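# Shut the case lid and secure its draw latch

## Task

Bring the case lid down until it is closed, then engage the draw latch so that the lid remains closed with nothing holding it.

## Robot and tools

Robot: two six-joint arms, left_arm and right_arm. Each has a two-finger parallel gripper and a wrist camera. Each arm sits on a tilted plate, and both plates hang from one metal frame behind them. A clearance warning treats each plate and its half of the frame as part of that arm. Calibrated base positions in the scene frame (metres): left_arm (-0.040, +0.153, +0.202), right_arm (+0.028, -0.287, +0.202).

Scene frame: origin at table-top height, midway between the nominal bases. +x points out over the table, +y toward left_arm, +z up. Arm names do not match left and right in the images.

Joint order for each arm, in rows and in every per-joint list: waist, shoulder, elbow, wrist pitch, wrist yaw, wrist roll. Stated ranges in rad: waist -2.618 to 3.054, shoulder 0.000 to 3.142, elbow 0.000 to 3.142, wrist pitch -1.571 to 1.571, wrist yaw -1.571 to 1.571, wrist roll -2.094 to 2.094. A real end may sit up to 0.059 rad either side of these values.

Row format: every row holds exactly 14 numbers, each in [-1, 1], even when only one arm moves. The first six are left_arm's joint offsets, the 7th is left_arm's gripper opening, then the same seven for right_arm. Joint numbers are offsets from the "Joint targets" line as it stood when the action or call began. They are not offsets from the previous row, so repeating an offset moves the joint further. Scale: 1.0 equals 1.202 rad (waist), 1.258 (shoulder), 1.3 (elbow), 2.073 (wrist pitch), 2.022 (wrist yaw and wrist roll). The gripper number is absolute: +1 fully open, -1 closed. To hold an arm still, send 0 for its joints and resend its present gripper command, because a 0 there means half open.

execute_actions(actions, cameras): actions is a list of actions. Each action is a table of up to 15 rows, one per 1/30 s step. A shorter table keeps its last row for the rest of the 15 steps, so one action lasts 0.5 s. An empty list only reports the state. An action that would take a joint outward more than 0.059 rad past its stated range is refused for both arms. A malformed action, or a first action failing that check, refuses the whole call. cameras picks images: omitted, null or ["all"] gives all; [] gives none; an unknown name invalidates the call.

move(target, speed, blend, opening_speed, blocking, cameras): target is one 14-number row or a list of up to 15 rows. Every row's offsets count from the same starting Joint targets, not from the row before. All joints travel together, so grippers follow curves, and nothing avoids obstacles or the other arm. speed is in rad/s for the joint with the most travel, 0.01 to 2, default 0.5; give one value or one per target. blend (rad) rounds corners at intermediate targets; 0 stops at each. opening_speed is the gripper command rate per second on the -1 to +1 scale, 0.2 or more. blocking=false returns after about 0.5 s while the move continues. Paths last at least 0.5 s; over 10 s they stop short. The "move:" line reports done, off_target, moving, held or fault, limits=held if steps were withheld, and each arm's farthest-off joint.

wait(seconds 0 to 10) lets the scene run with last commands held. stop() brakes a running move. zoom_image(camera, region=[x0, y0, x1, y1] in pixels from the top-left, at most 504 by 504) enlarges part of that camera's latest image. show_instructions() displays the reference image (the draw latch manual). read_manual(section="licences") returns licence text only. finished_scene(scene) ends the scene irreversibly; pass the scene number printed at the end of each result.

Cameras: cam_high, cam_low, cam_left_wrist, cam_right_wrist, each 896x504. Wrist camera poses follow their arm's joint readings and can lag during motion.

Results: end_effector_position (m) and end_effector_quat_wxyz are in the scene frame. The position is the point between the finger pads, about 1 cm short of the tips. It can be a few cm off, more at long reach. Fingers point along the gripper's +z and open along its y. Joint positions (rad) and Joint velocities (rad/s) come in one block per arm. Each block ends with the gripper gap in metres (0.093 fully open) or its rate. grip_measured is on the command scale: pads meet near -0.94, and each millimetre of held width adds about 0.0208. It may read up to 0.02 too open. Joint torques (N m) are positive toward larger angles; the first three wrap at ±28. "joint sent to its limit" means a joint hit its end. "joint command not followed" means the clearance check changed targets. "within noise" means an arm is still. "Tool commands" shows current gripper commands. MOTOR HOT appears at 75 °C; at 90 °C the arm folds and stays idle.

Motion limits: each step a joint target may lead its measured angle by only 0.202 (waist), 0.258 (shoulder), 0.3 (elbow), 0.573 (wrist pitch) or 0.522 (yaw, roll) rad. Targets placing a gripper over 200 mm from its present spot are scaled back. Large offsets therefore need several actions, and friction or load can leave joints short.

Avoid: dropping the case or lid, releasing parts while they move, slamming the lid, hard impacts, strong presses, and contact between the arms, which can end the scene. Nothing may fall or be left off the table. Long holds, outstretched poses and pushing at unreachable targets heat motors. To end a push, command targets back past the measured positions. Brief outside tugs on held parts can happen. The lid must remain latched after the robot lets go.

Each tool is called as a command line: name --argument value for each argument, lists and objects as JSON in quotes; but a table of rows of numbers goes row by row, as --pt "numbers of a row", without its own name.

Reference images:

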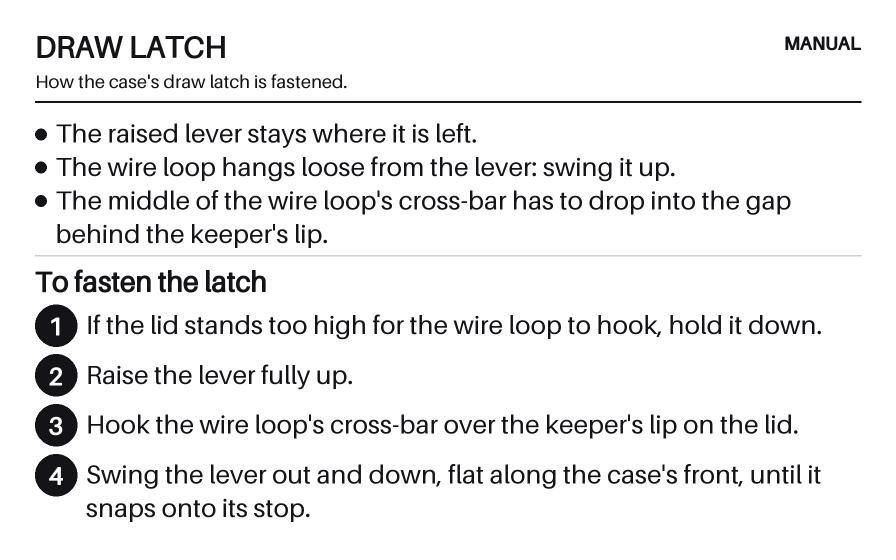

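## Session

execute_actions --actions '[]'

Scene clock: 0.00 s.
left_arm: end_effector_position=(+0.2361, +0.2655, +0.2935) grip_measured=+1.000 end_effector_quat_wxyz=(+0.321, +0.247, +0.914, +0.031) | right_arm: end_effector_position=(+0.2080, -0.0133, +0.1824) grip_measured=+1.000 end_effector_quat_wxyz=(+0.216, -0.636, +0.733, +0.109)
Joint positions: left_arm=[0.395 1.007 0.681 -0.558 0.155 0.954 0.093] | right_arm=[0.968 1.905 0.689 -0.057 0.084 -0.472 0.093]
Joint velocities: within noise
Joint torques (N m): no reading
Heat: left arm: 32 °C; right arm: 34 °C.
Joint targets: left_arm=[0.394 1.001 0.694 -0.549 0.158 0.953] | right_arm=[0.968 1.898 0.696 -0.057 0.084 -0.472]
Tool commands: left_gripper/opening=+1.0 right_gripper/opening=+1.0
camera_calibration:
cam_left_wrist: T_world_to_cam=[[-0.425772, -0.883078, -0.197212, 0.392729], [-0.873153, 0.458154, -0.166431, 0.173393], [0.237325, 0.101335, -0.966131, 0.285361], [0, 0, 0, 1]] pos_world=[0.250888, 0.238452, 0.382005]
cam_right_wrist: T_world_to_cam=[[0.980909, -0.169294, 0.0956908, -0.221457], [-0.164024, -0.984596, -0.0605471, 0.0733124], [0.104467, 0.0436957, -0.993568, 0.2406], [0, 0, 0, 1]] pos_world=[0.204119, 0.0241786, 0.264683]

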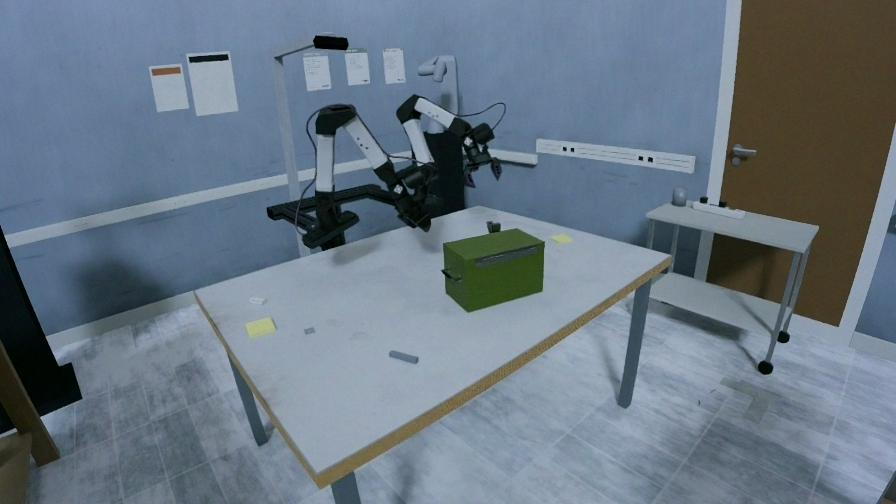

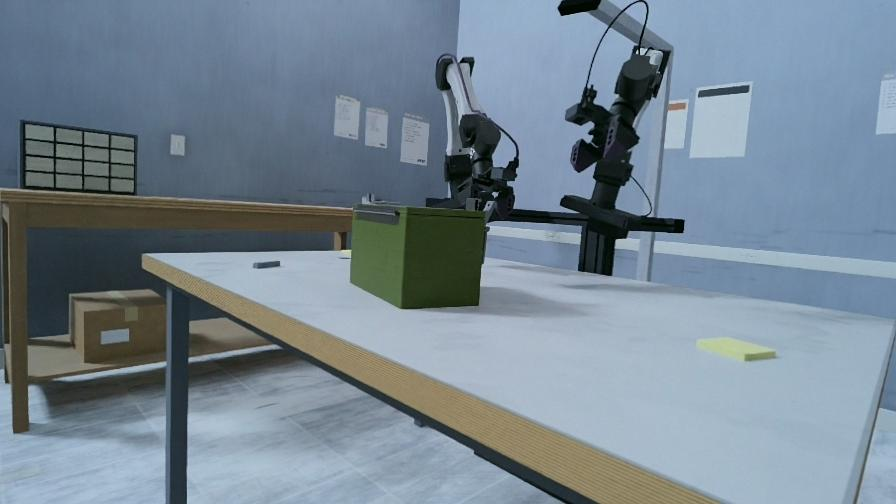

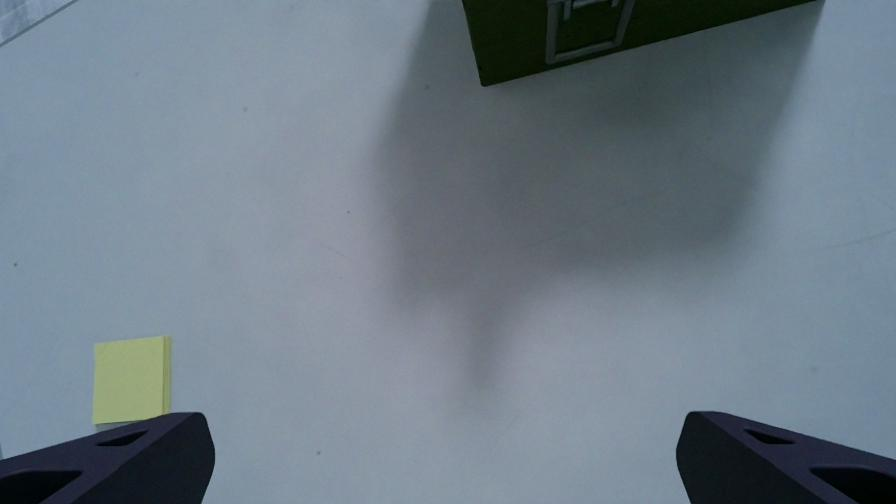

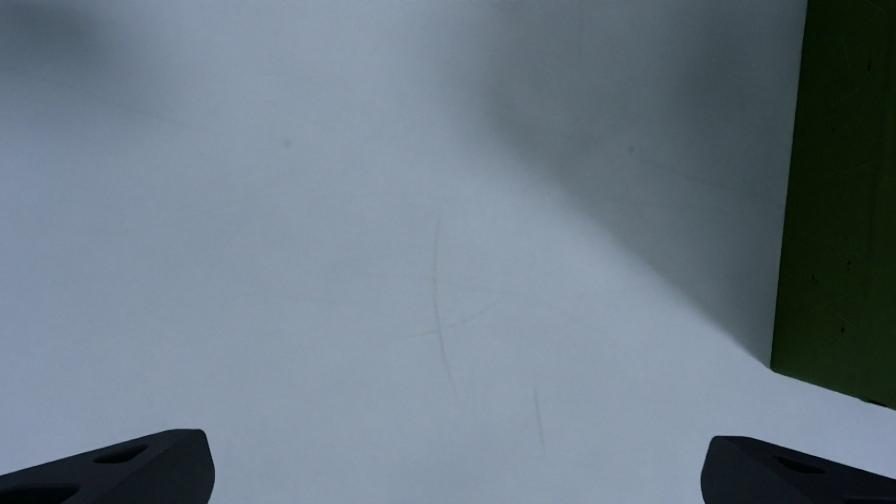

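zoom_image --camera "cam_high" --region '[420, 200, 570, 320]'

zoom_image --camera "cam_low" --region '[340, 180, 540, 320]'

zoom_image --camera "cam_left_wrist" --region '[440, 0, 840, 100]'

Scaled by 3.360 from the camera's 896x504 image, which has a finer 1280x720 frame.

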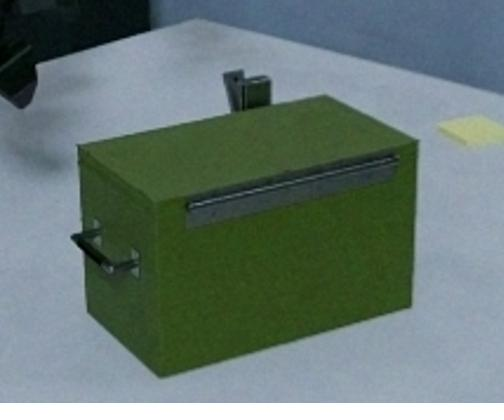

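Scaled by 2.520 from the camera's 896x504 image, which has a finer 1280x720 frame.

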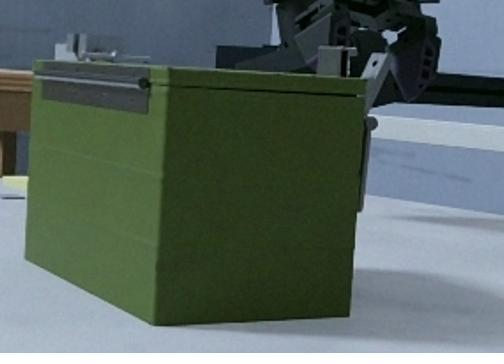

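Scaled by 1.260 from the camera's 896x504 image, which has a finer 1280x720 frame.

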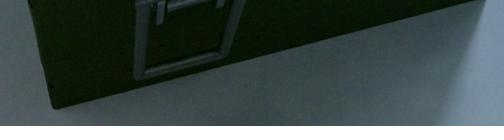

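move --target '[-0.2970,0.6490,-0.3046,0.6840,-0.0297,-0.2745,-0.8,-0.2295,0.2711,0.1197,0.3060,-0.0593,0.0806,-0.8]' --speed 0.6

Scene clock: 55.77 s.
left_arm: end_effector_position=(+0.3065, +0.1438, +0.1675) grip_measured=-0.798 end_effector_quat_wxyz=(+0.436, +0.131, +0.888, -0.066) | right_arm: end_effector_position=(+0.3525, +0.0298, +0.1751) grip_measured=-0.798 end_effector_quat_wxyz=(+0.385, -0.423, +0.796, +0.199)
Joint positions: left_arm=[0.049 1.809 0.301 0.84 0.112 0.41 0.007] | right_arm=[0.699 2.226 0.832 0.56 -0.024 -0.318 0.007]
Joint velocities: within noise
Joint torques (N m): left_arm=[-3.12 -3.89 1.72 1.91 0.12 -0.1] | right_arm=[1.25 -7.8 6.12 1.94 -0.37 0.09]
Heat: left arm: 36 °C; right arm: 36 °C.
Joint targets: left_arm=[0.037 1.818 0.299 0.869 0.098 0.398] | right_arm=[0.692 2.238 0.852 0.577 -0.036 -0.309]
move: done
camera_calibration:
cam_left_wrist: T_world_to_cam=[[-0.287458, -0.957482, 0.0244153, 0.22156], [-0.862598, 0.247724, -0.441086, 0.342679], [0.416284, -0.147854, -0.897133, 0.128732], [0, 0, 0, 1]] pos_world=[0.305694, 0.146283, 0.261232]
cam_right_wrist: T_world_to_cam=[[0.829607, -0.558282, -0.00857698, -0.271971], [-0.498196, -0.733209, -0.462823, 0.319814], [0.252097, 0.388234, -0.886409, 0.13533], [0, 0, 0, 1]] pos_world=[0.350843, 0.0301145, 0.265643]

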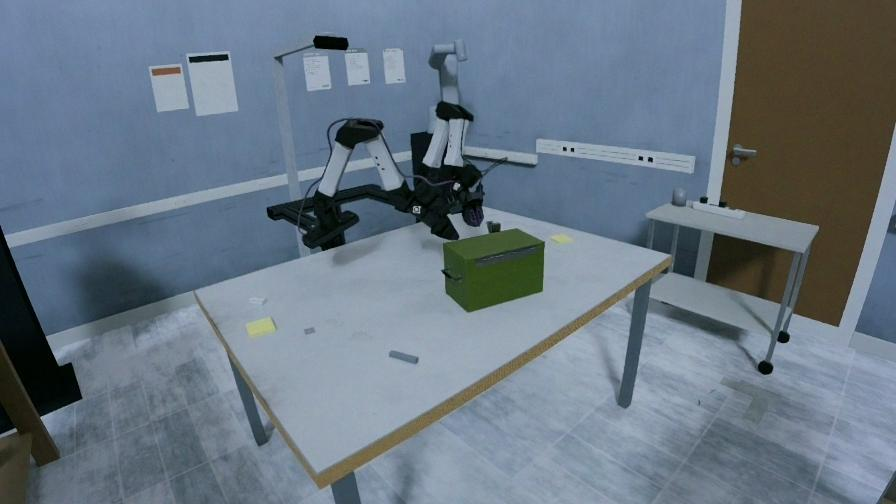

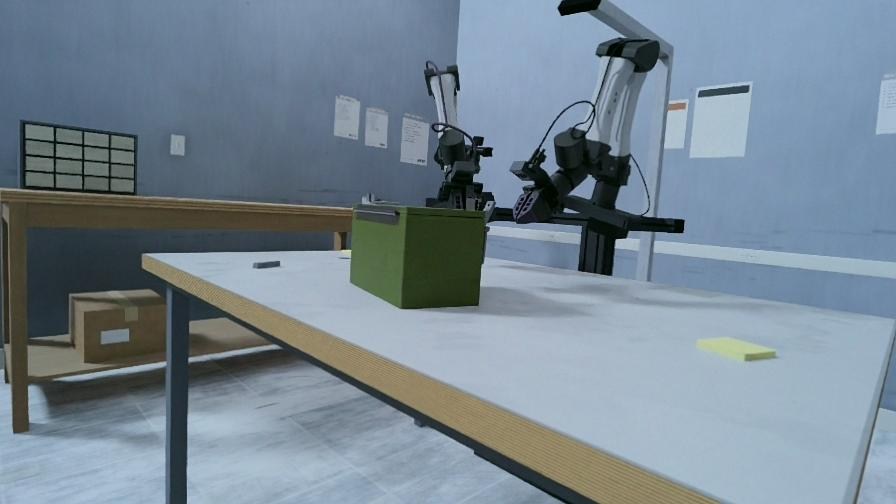

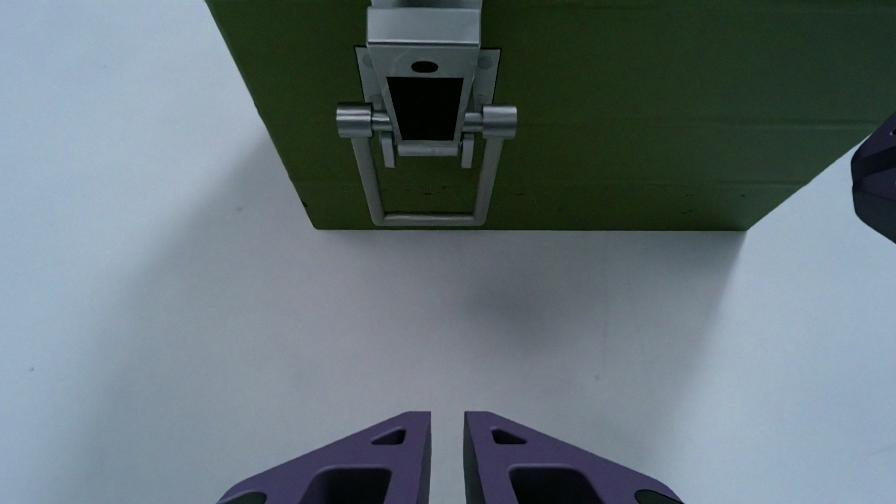

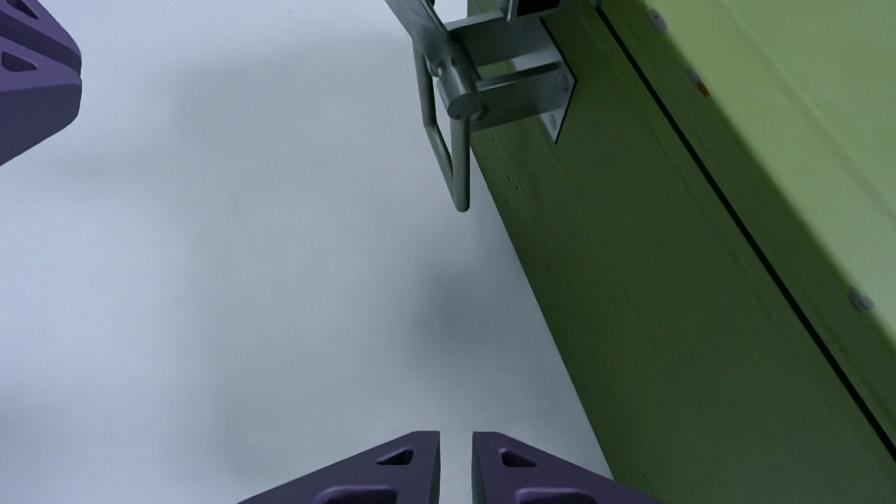

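move --target '[-0.0208,0.1550,0.1152,0.0223,-0.0099,0,-0.8,0,0,0,0,0,0,-0.8]' --speed 0.4 --cameras '["cam_left_wrist","cam_right_wrist"]'

Scene clock: 116.87 s.
left_arm: end_effector_position=(+0.3365, +0.1336, +0.1442) grip_measured=-0.798 end_effector_quat_wxyz=(+0.430, +0.138, +0.890, -0.065) | right_arm: end_effector_position=(+0.3525, +0.0299, +0.1752) grip_measured=-0.798 end_effector_quat_wxyz=(+0.385, -0.423, +0.796, +0.199)
Joint positions: left_arm=[0.025 2.002 0.433 0.887 0.092 0.41 0.007] | right_arm=[0.699 2.226 0.832 0.561 -0.024 -0.318 0.007]
Joint velocities: within noise
Joint torques (N m): left_arm=[-3.71 -4.83 2.88 1.91 0.12 -0.09] | right_arm=[1.24 -7.86 6.02 1.95 -0.36 0.08]
Heat: left arm: 33 °C; right arm: 37 °C.
Joint targets: left_arm=[0.012 2.013 0.448 0.915 0.078 0.398] | right_arm=[0.692 2.238 0.852 0.577 -0.036 -0.309]
move: done
camera_calibration:
cam_left_wrist: T_world_to_cam=[[-0.298596, -0.954221, 0.0174125, 0.22532], [-0.864946, 0.262858, -0.42752, 0.357609], [0.403372, -0.142717, -0.903838, 0.0984193], [0, 0, 0, 1]] pos_world=[0.336893, 0.13505, 0.237917]
cam_right_wrist: T_world_to_cam=[[0.829585, -0.558308, -0.00901691, -0.271852], [-0.498268, -0.73289, -0.46325, 0.320004], [0.252028, 0.388798, -0.886182, 0.135341], [0, 0, 0, 1]] pos_world=[0.350862, 0.0301302, 0.265727]
Images, in order (width x height): cam_left_wrist 896x504, cam_right_wrist 896x504.

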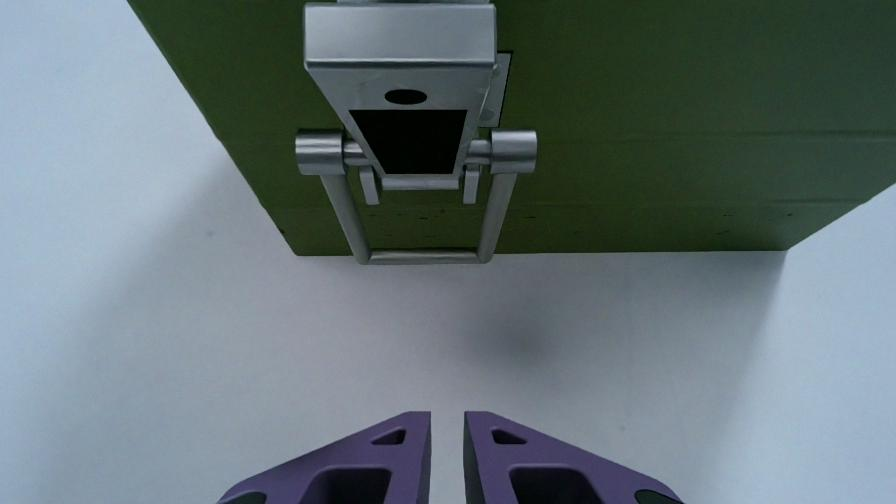

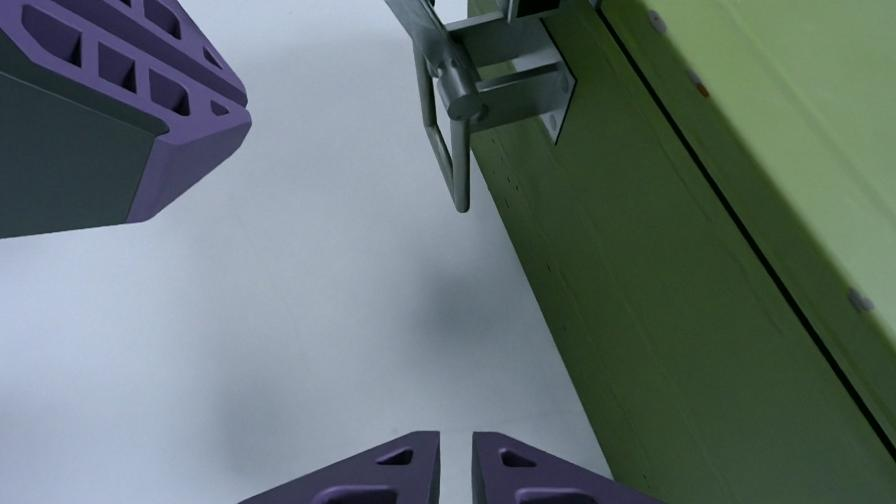

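execute_actions --actions '[]'

Scene clock: 145.90 s.
left_arm: end_effector_position=(+0.3366, +0.1337, +0.1443) grip_measured=-0.798 end_effector_quat_wxyz=(+0.430, +0.138, +0.890, -0.064) | right_arm: end_effector_position=(+0.3525, +0.0299, +0.1753) grip_measured=-0.798 end_effector_quat_wxyz=(+0.385, -0.423, +0.796, +0.199)
Joint positions: left_arm=[0.025 2.002 0.433 0.887 0.092 0.41 0.007] | right_arm=[0.699 2.226 0.832 0.561 -0.024 -0.318 0.007]
Joint velocities: within noise
Joint torques (N m): left_arm=[-3.71 -4.83 2.85 1.89 0.13 -0.1] | right_arm=[1.22 -7.84 6.04 1.95 -0.32 0.11]
Heat: left arm: 33 °C; right arm: 38 °C.
Joint targets: left_arm=[0.012 2.013 0.448 0.915 0.078 0.398] | right_arm=[0.692 2.238 0.852 0.578 -0.036 -0.309]
Tool commands: left_gripper/opening=-0.8 right_gripper/opening=-0.8
camera_calibration:
cam_left_wrist: T_world_to_cam=[[-0.298163, -0.954364, 0.0169532, 0.22539], [-0.864786, 0.262574, -0.428019, 0.357796], [0.404035, -0.14228, -0.903611, 0.0981708], [0, 0, 0, 1]] pos_world=[0.336955, 0.135124, 0.23803]
cam_right_wrist: T_world_to_cam=[[0.829541, -0.558375, -0.00893331, -0.271877], [-0.498203, -0.732731, -0.463572, 0.320113], [0.252301, 0.389002, -0.886014, 0.135245], [0, 0, 0, 1]] pos_world=[0.350892, 0.0301367, 0.265795]

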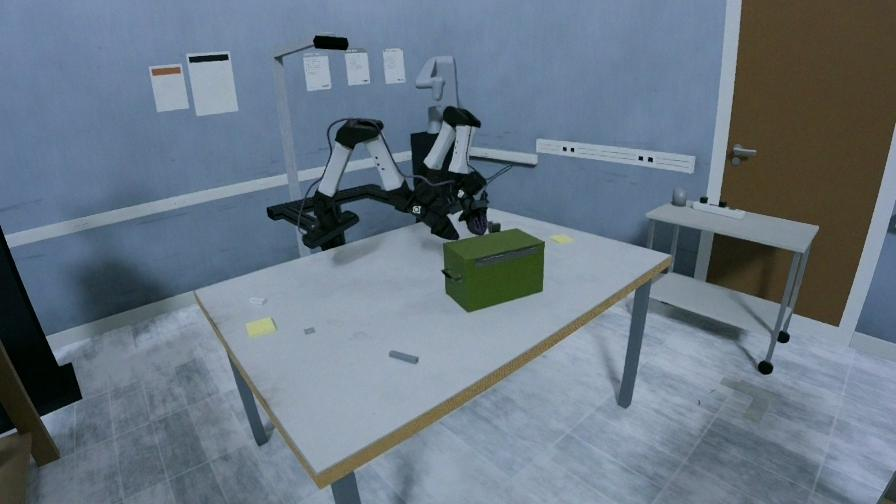

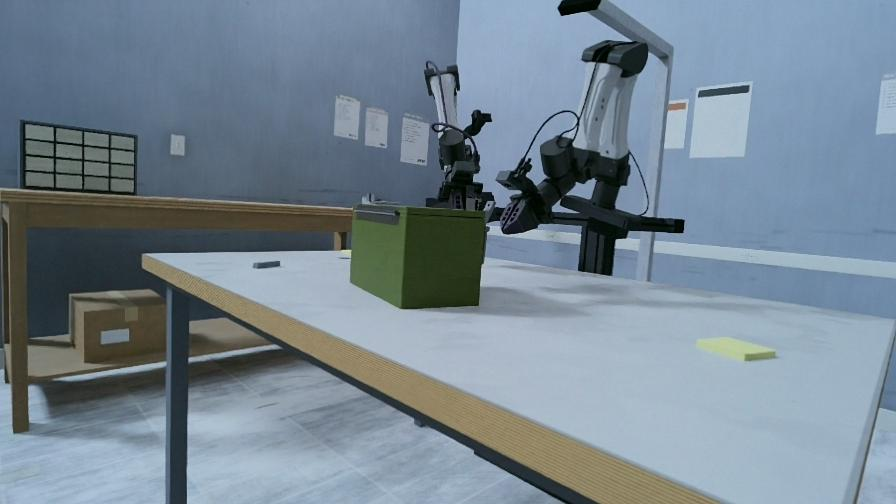

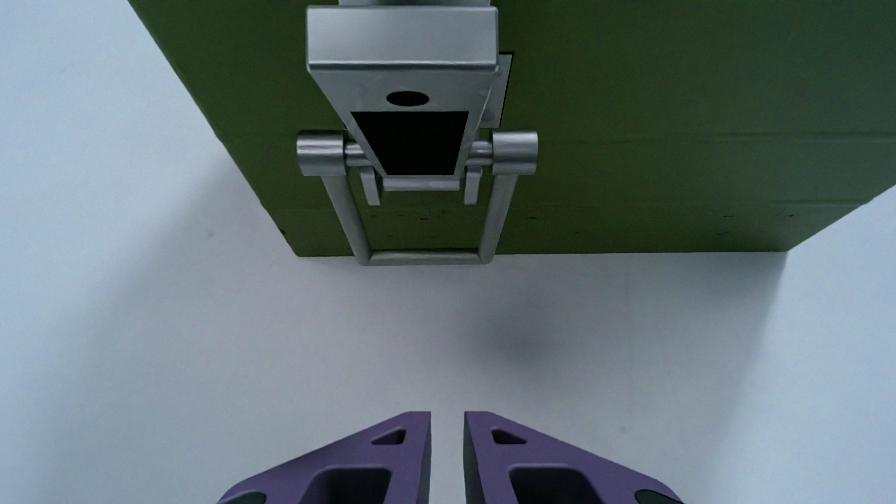

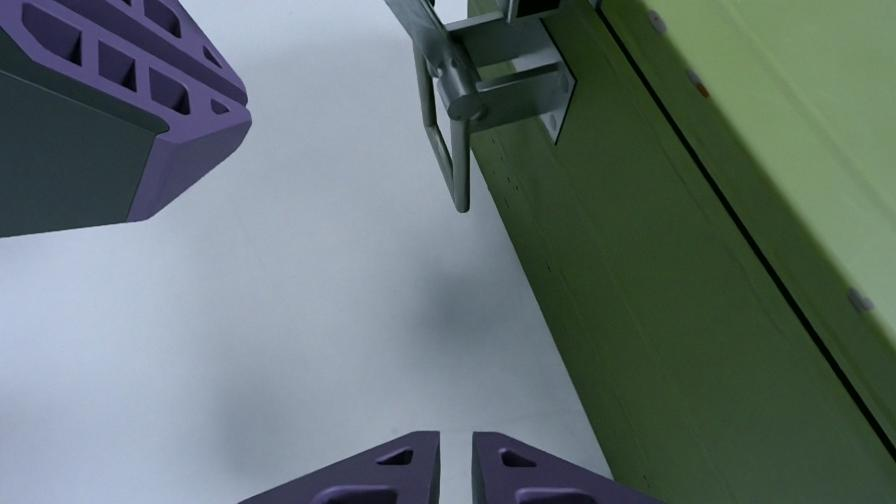

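move --pt "-0.01 -0.4078 0 -0.2 -0.039 -0.1 -0.8 0 0 0 0 0 0 -0.8" --pt "-0.1 -0.4078 0.3477 -0.538 -0.08 -0.1 -0.8 0 0 0 0 0 0 -0.8" --pt "-0.2145 -0.0045 1.0 -0.9892 -0.1585 -0.1484 -0.8 0 0 0 0 0 0 -0.8" --blend '[0.1,0.1,0]' --speed 0.7

Scene clock: 199.33 s.
left_arm: end_effector_position=(+0.3827, +0.1194, +0.3053) grip_measured=-0.798 end_effector_quat_wxyz=(+0.089, +0.150, +0.984, -0.021) | right_arm: end_effector_position=(+0.3525, +0.0299, +0.1753) grip_measured=-0.798 end_effector_quat_wxyz=(+0.385, -0.423, +0.796, +0.199)
Joint positions: left_arm=[-0.233 1.994 1.718 -1.125 -0.227 0.11 0.007] | right_arm=[0.699 2.226 0.832 0.561 -0.024 -0.317 0.007]
Joint velocities: within noise
Joint torques (N m): left_arm=[-4.72 -7.25 7.1 0.58 -0.11 -0.11] | right_arm=[1.17 -7.68 6.08 1.95 -0.35 0.08]
Heat: left arm: 34 °C; right arm: 38 °C.
Joint targets: left_arm=[-0.246 2.007 1.748 -1.136 -0.243 0.098] | right_arm=[0.692 2.238 0.852 0.578 -0.036 -0.309]
move: done
camera_calibration:
cam_left_wrist: T_world_to_cam=[[-0.283906, -0.958434, 0.0283035, 0.214312], [-0.920525, 0.280701, 0.271735, 0.275896], [-0.268385, 0.051093, -0.961956, 0.475064], [0, 0, 0, 1]] pos_world=[0.442314, 0.103687, 0.375954]
cam_right_wrist: T_world_to_cam=[[0.829405, -0.558571, -0.00923136, -0.271771], [-0.498491, -0.732534, -0.463574, 0.320209], [0.252177, 0.389093, -0.88601, 0.135285], [0, 0, 0, 1]] pos_world=[0.350914, 0.0301218, 0.265796]

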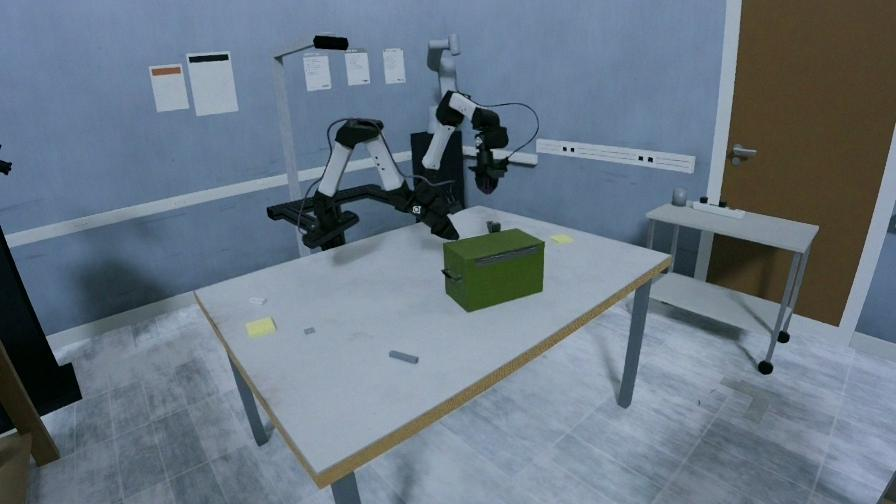

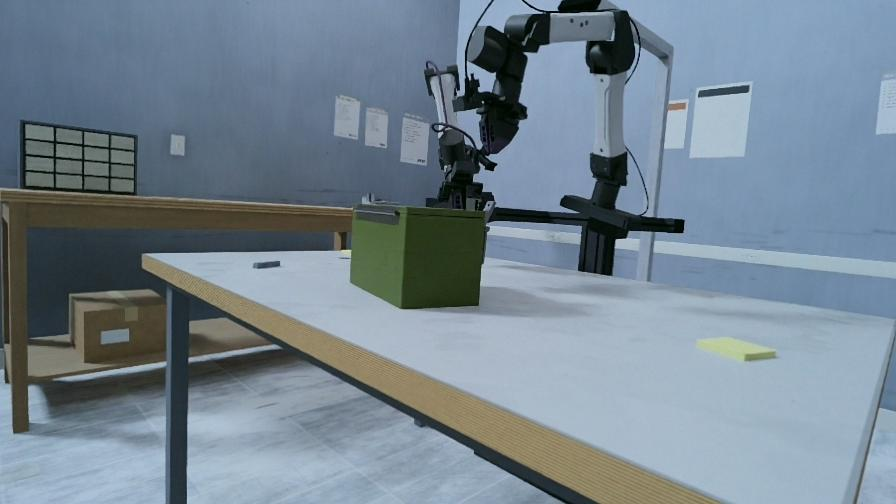

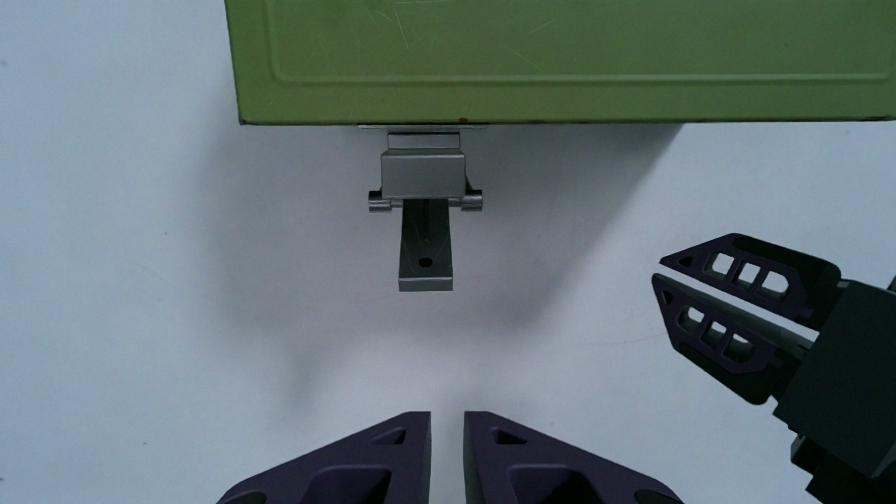

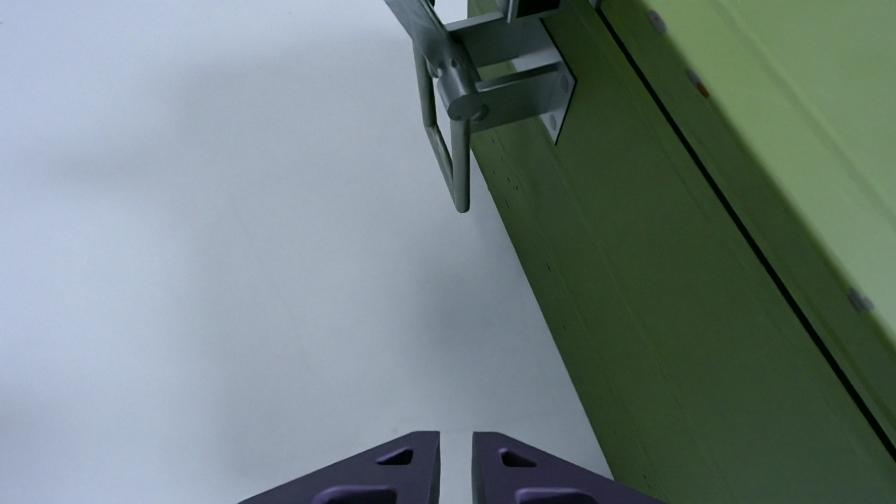

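zoom_image --camera "cam_left_wrist" --region '[340, 100, 510, 300]'

zoom_image --camera "cam_right_wrist" --region '[360, 0, 610, 220]'

Scaled by 2.520 from the camera's 896x504 image, which has a finer 1280x720 frame.

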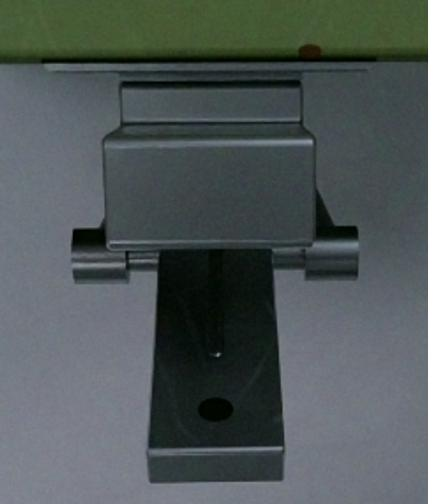

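Scaled by 2.016 from the camera's 896x504 image, which has a finer 1280x720 frame.

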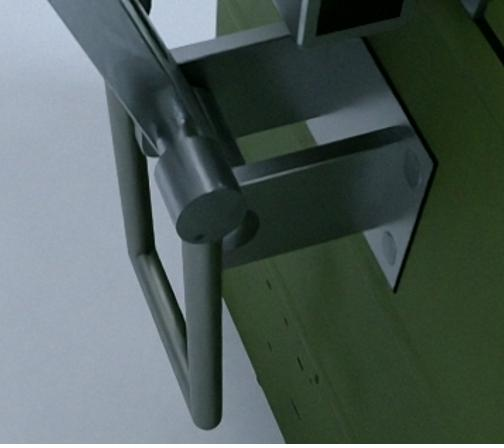

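move --target '[0,0,0,0,0,0,-0.8,-0.0549,0.0294,-0.2612,0.302,-0.226,-0.0577,-0.8]' --speed 0.7 --cameras '["cam_right_wrist","cam_left_wrist"]'

zoom_image --camera "cam_right_wrist" --region '[400, 0, 896, 400]'

Scene clock: 236.80 s.
left_arm: end_effector_position=(+0.3826, +0.1195, +0.3054) grip_measured=-0.798 end_effector_quat_wxyz=(+0.088, +0.150, +0.985, -0.021) | right_arm: end_effector_position=(+0.2862, +0.0245, +0.2113) grip_measured=-0.798 end_effector_quat_wxyz=(+0.485, -0.472, +0.641, +0.363)
Joint positions: left_arm=[-0.233 1.994 1.718 -1.126 -0.227 0.109 0.007] | right_arm=[0.634 2.265 0.516 1.186 -0.48 -0.417 0.007]
Joint velocities: within noise
Joint torques (N m): left_arm=[-4.7 -7.23 7.1 0.59 -0.11 -0.1] | right_arm=[0.96 -6.43 2.33 2.11 -0.45 -0.14]
Heat: left arm: 37 °C; right arm: 37 °C.
Joint targets: left_arm=[-0.246 2.007 1.748 -1.136 -0.243 0.098] | right_arm=[0.626 2.275 0.512 1.203 -0.493 -0.426]
move: done
camera_calibration:
cam_left_wrist: T_world_to_cam=[[-0.283648, -0.958518, 0.0280361, 0.214374], [-0.920412, 0.280342, 0.272487, 0.275473], [-0.269044, 0.0514859, -0.961751, 0.475215], [0, 0, 0, 1]] pos_world=[0.44221, 0.103788, 0.375965]
cam_right_wrist: T_world_to_cam=[[0.960023, -0.279118, -0.0212043, -0.26115], [-0.192421, -0.603017, -0.774173, 0.27472], [0.203299, 0.747304, -0.632618, 0.137713], [0, 0, 0, 1]] pos_world=[0.275575, -0.0101446, 0.294263]
Images, in order (width x height): cam_left_wrist 896x504, cam_right_wrist 896x504.

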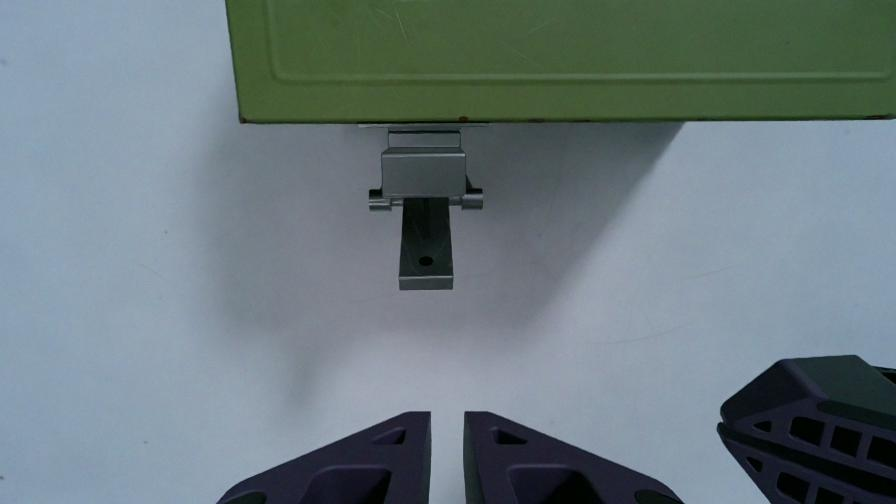

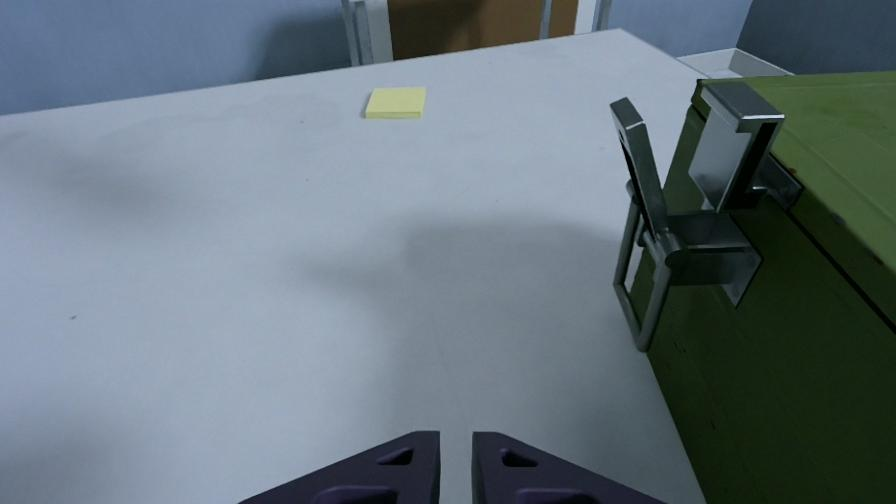

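Scaled by 1.016 from the camera's 896x504 image, which has a finer 1280x720 frame.

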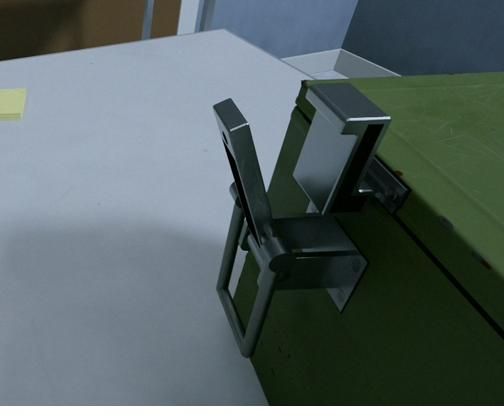

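zoom_image --camera "cam_right_wrist" --region '[600, 70, 820, 260]'

Scaled by 2.291 from the camera's 896x504 image, which has a finer 1280x720 frame.

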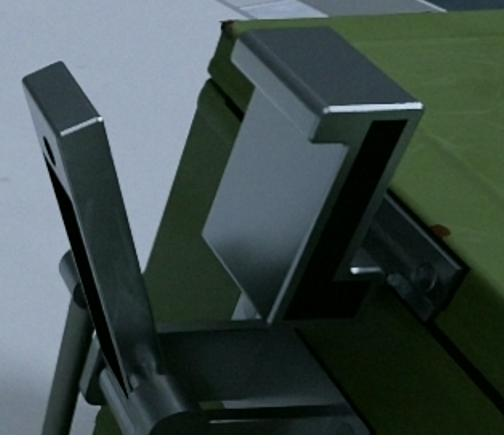

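move --target '[0.002,-0.1589,-0.1777,0.0311,0,0,-0.8,0,0,0,0,0,0,-0.8]' --speed 0.6 --cameras '["cam_left_wrist"]'

zoom_image --camera "cam_left_wrist" --region '[320, 0, 540, 220]'

Scene clock: 291.33 s.
left_arm: end_effector_position=(+0.3431, +0.1298, +0.3076) grip_measured=-0.798 end_effector_quat_wxyz=(+0.084, +0.151, +0.985, -0.020) | right_arm: end_effector_position=(+0.2862, +0.0246, +0.2116) grip_measured=-0.798 end_effector_quat_wxyz=(+0.485, -0.472, +0.640, +0.363)
Joint positions: left_arm=[-0.233 1.84 1.522 -1.092 -0.228 0.109 0.007] | right_arm=[0.634 2.265 0.516 1.187 -0.481 -0.417 0.007]
Joint velocities: within noise
Joint torques (N m): left_arm=[-4.03 -10.18 4.16 0.86 -0.11 -0.09] | right_arm=[0.87 -6.64 2.32 2.11 -0.49 -0.11]
Heat: left arm: 39 °C; right arm: 39 °C.
Joint targets: left_arm=[-0.243 1.807 1.517 -1.071 -0.243 0.098] | right_arm=[0.626 2.275 0.512 1.204 -0.493 -0.426]
move: done
camera_calibration:
cam_left_wrist: T_world_to_cam=[[-0.284907, -0.958153, 0.0277505, 0.213438], [-0.917935, 0.281058, 0.280002, 0.232433], [-0.276084, 0.0543014, -0.959598, 0.467563], [0, 0, 0, 1]] pos_world=[0.403256, 0.11379, 0.377668]
Images, in order (width x height): cam_left_wrist 896x504.

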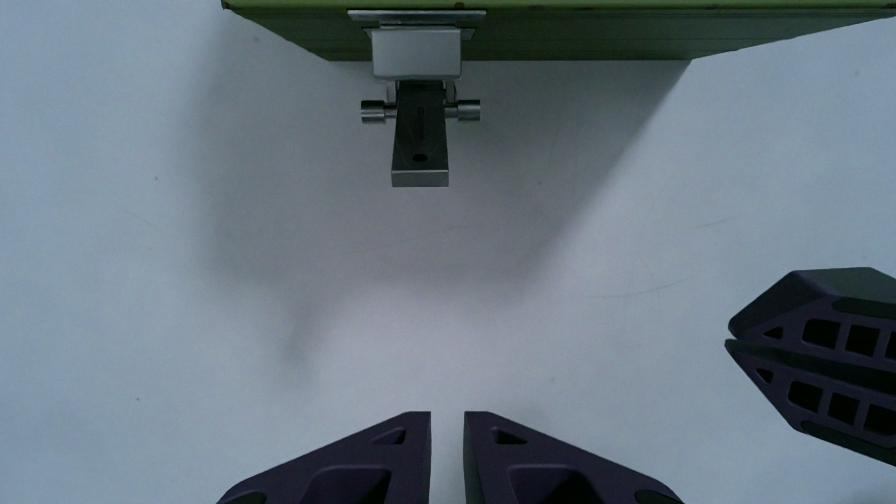

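Scaled by 2.291 from the camera's 896x504 image, which has a finer 1280x720 frame.

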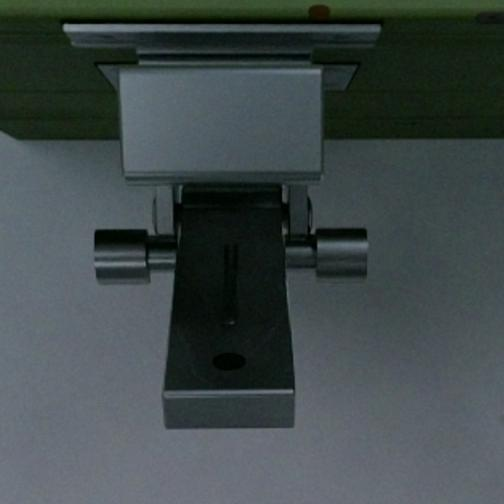

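move --pt "0 0 0 0 0 0 -0.8 0.1152 0.2286 0.23 0.0343 0.3079 0.1219 -0.95" --pt "0 0 0 0 0 0 -0.8 0.0286 0.4149 0.4138 0.0341 0.2621 0.0981 -0.95" --speed 0.6 --cameras '["cam_left_wrist","cam_right_wrist"]'

zoom_image --camera "cam_left_wrist" --region '[320, 0, 600, 220]'

Scene clock: 420.63 s.
left_arm: end_effector_position=(+0.3435, +0.1297, +0.3076) grip_measured=-0.798 end_effector_quat_wxyz=(+0.085, +0.151, +0.985, -0.020) | right_arm: end_effector_position=(+0.4055, +0.0599, +0.1045) grip_measured=-0.946 end_effector_quat_wxyz=(+0.527, -0.300, +0.767, +0.209)
Joint positions: left_arm=[-0.233 1.84 1.522 -1.091 -0.228 0.109 0.007] | right_arm=[0.664 2.787 1.036 1.264 0.05 -0.218 0]
Joint velocities: within noise
Joint torques (N m): left_arm=[-4.03 -10.17 4.14 0.87 -0.1 -0.1] | right_arm=[1.95 -9.7 3.88 2.17 -0.34 -0.13]
Heat: left arm: 51 °C; right arm: 41 °C.
Joint targets: left_arm=[-0.243 1.807 1.517 -1.071 -0.243 0.098] | right_arm=[0.660 2.797 1.050 1.274 0.037 -0.227]
move: done
camera_calibration:
cam_left_wrist: T_world_to_cam=[[-0.284575, -0.958254, 0.0276746, 0.213394], [-0.918445, 0.280798, 0.278588, 0.233401], [-0.274729, 0.0538615, -0.960012, 0.467442], [0, 0, 0, 1]] pos_world=[0.403513, 0.113769, 0.377822]
cam_right_wrist: T_world_to_cam=[[0.688254, -0.725181, -0.0204926, -0.23119], [-0.520424, -0.473849, -0.71037, 0.354909], [0.505436, 0.499579, -0.70353, -0.0808258], [0, 0, 0, 1]] pos_world=[0.384673, 0.0408975, 0.190515]
Images, in order (width x height): cam_left_wrist 896x504, cam_right_wrist 896x504.

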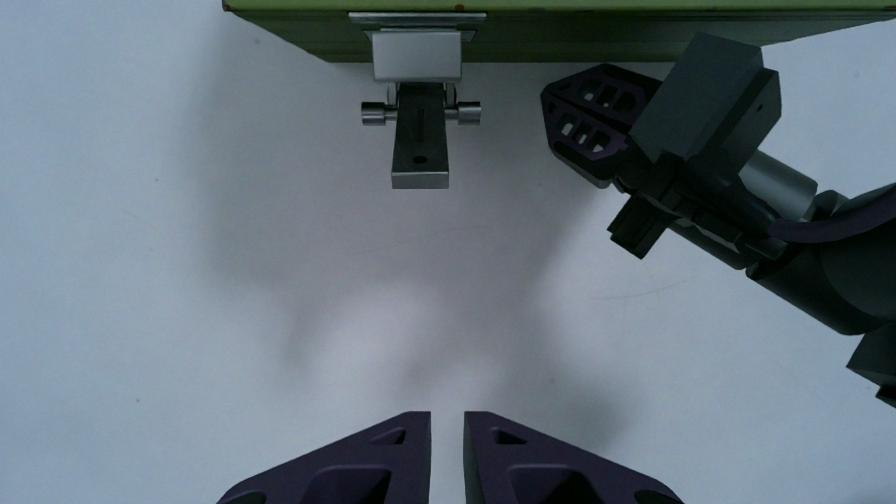

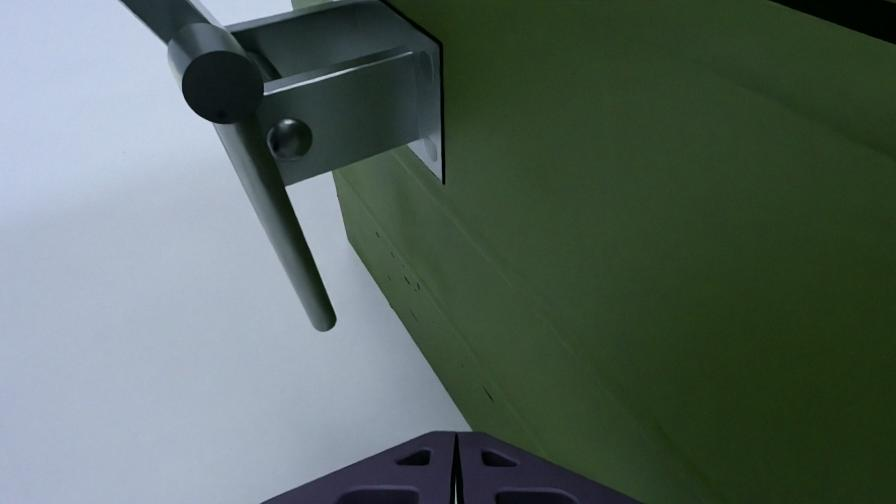

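Scaled by 1.800 from the camera's 896x504 image, which has a finer 1280x720 frame.

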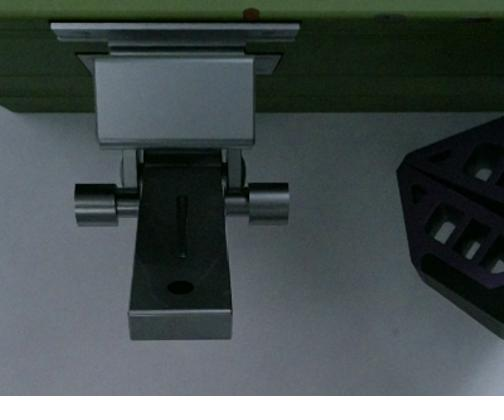

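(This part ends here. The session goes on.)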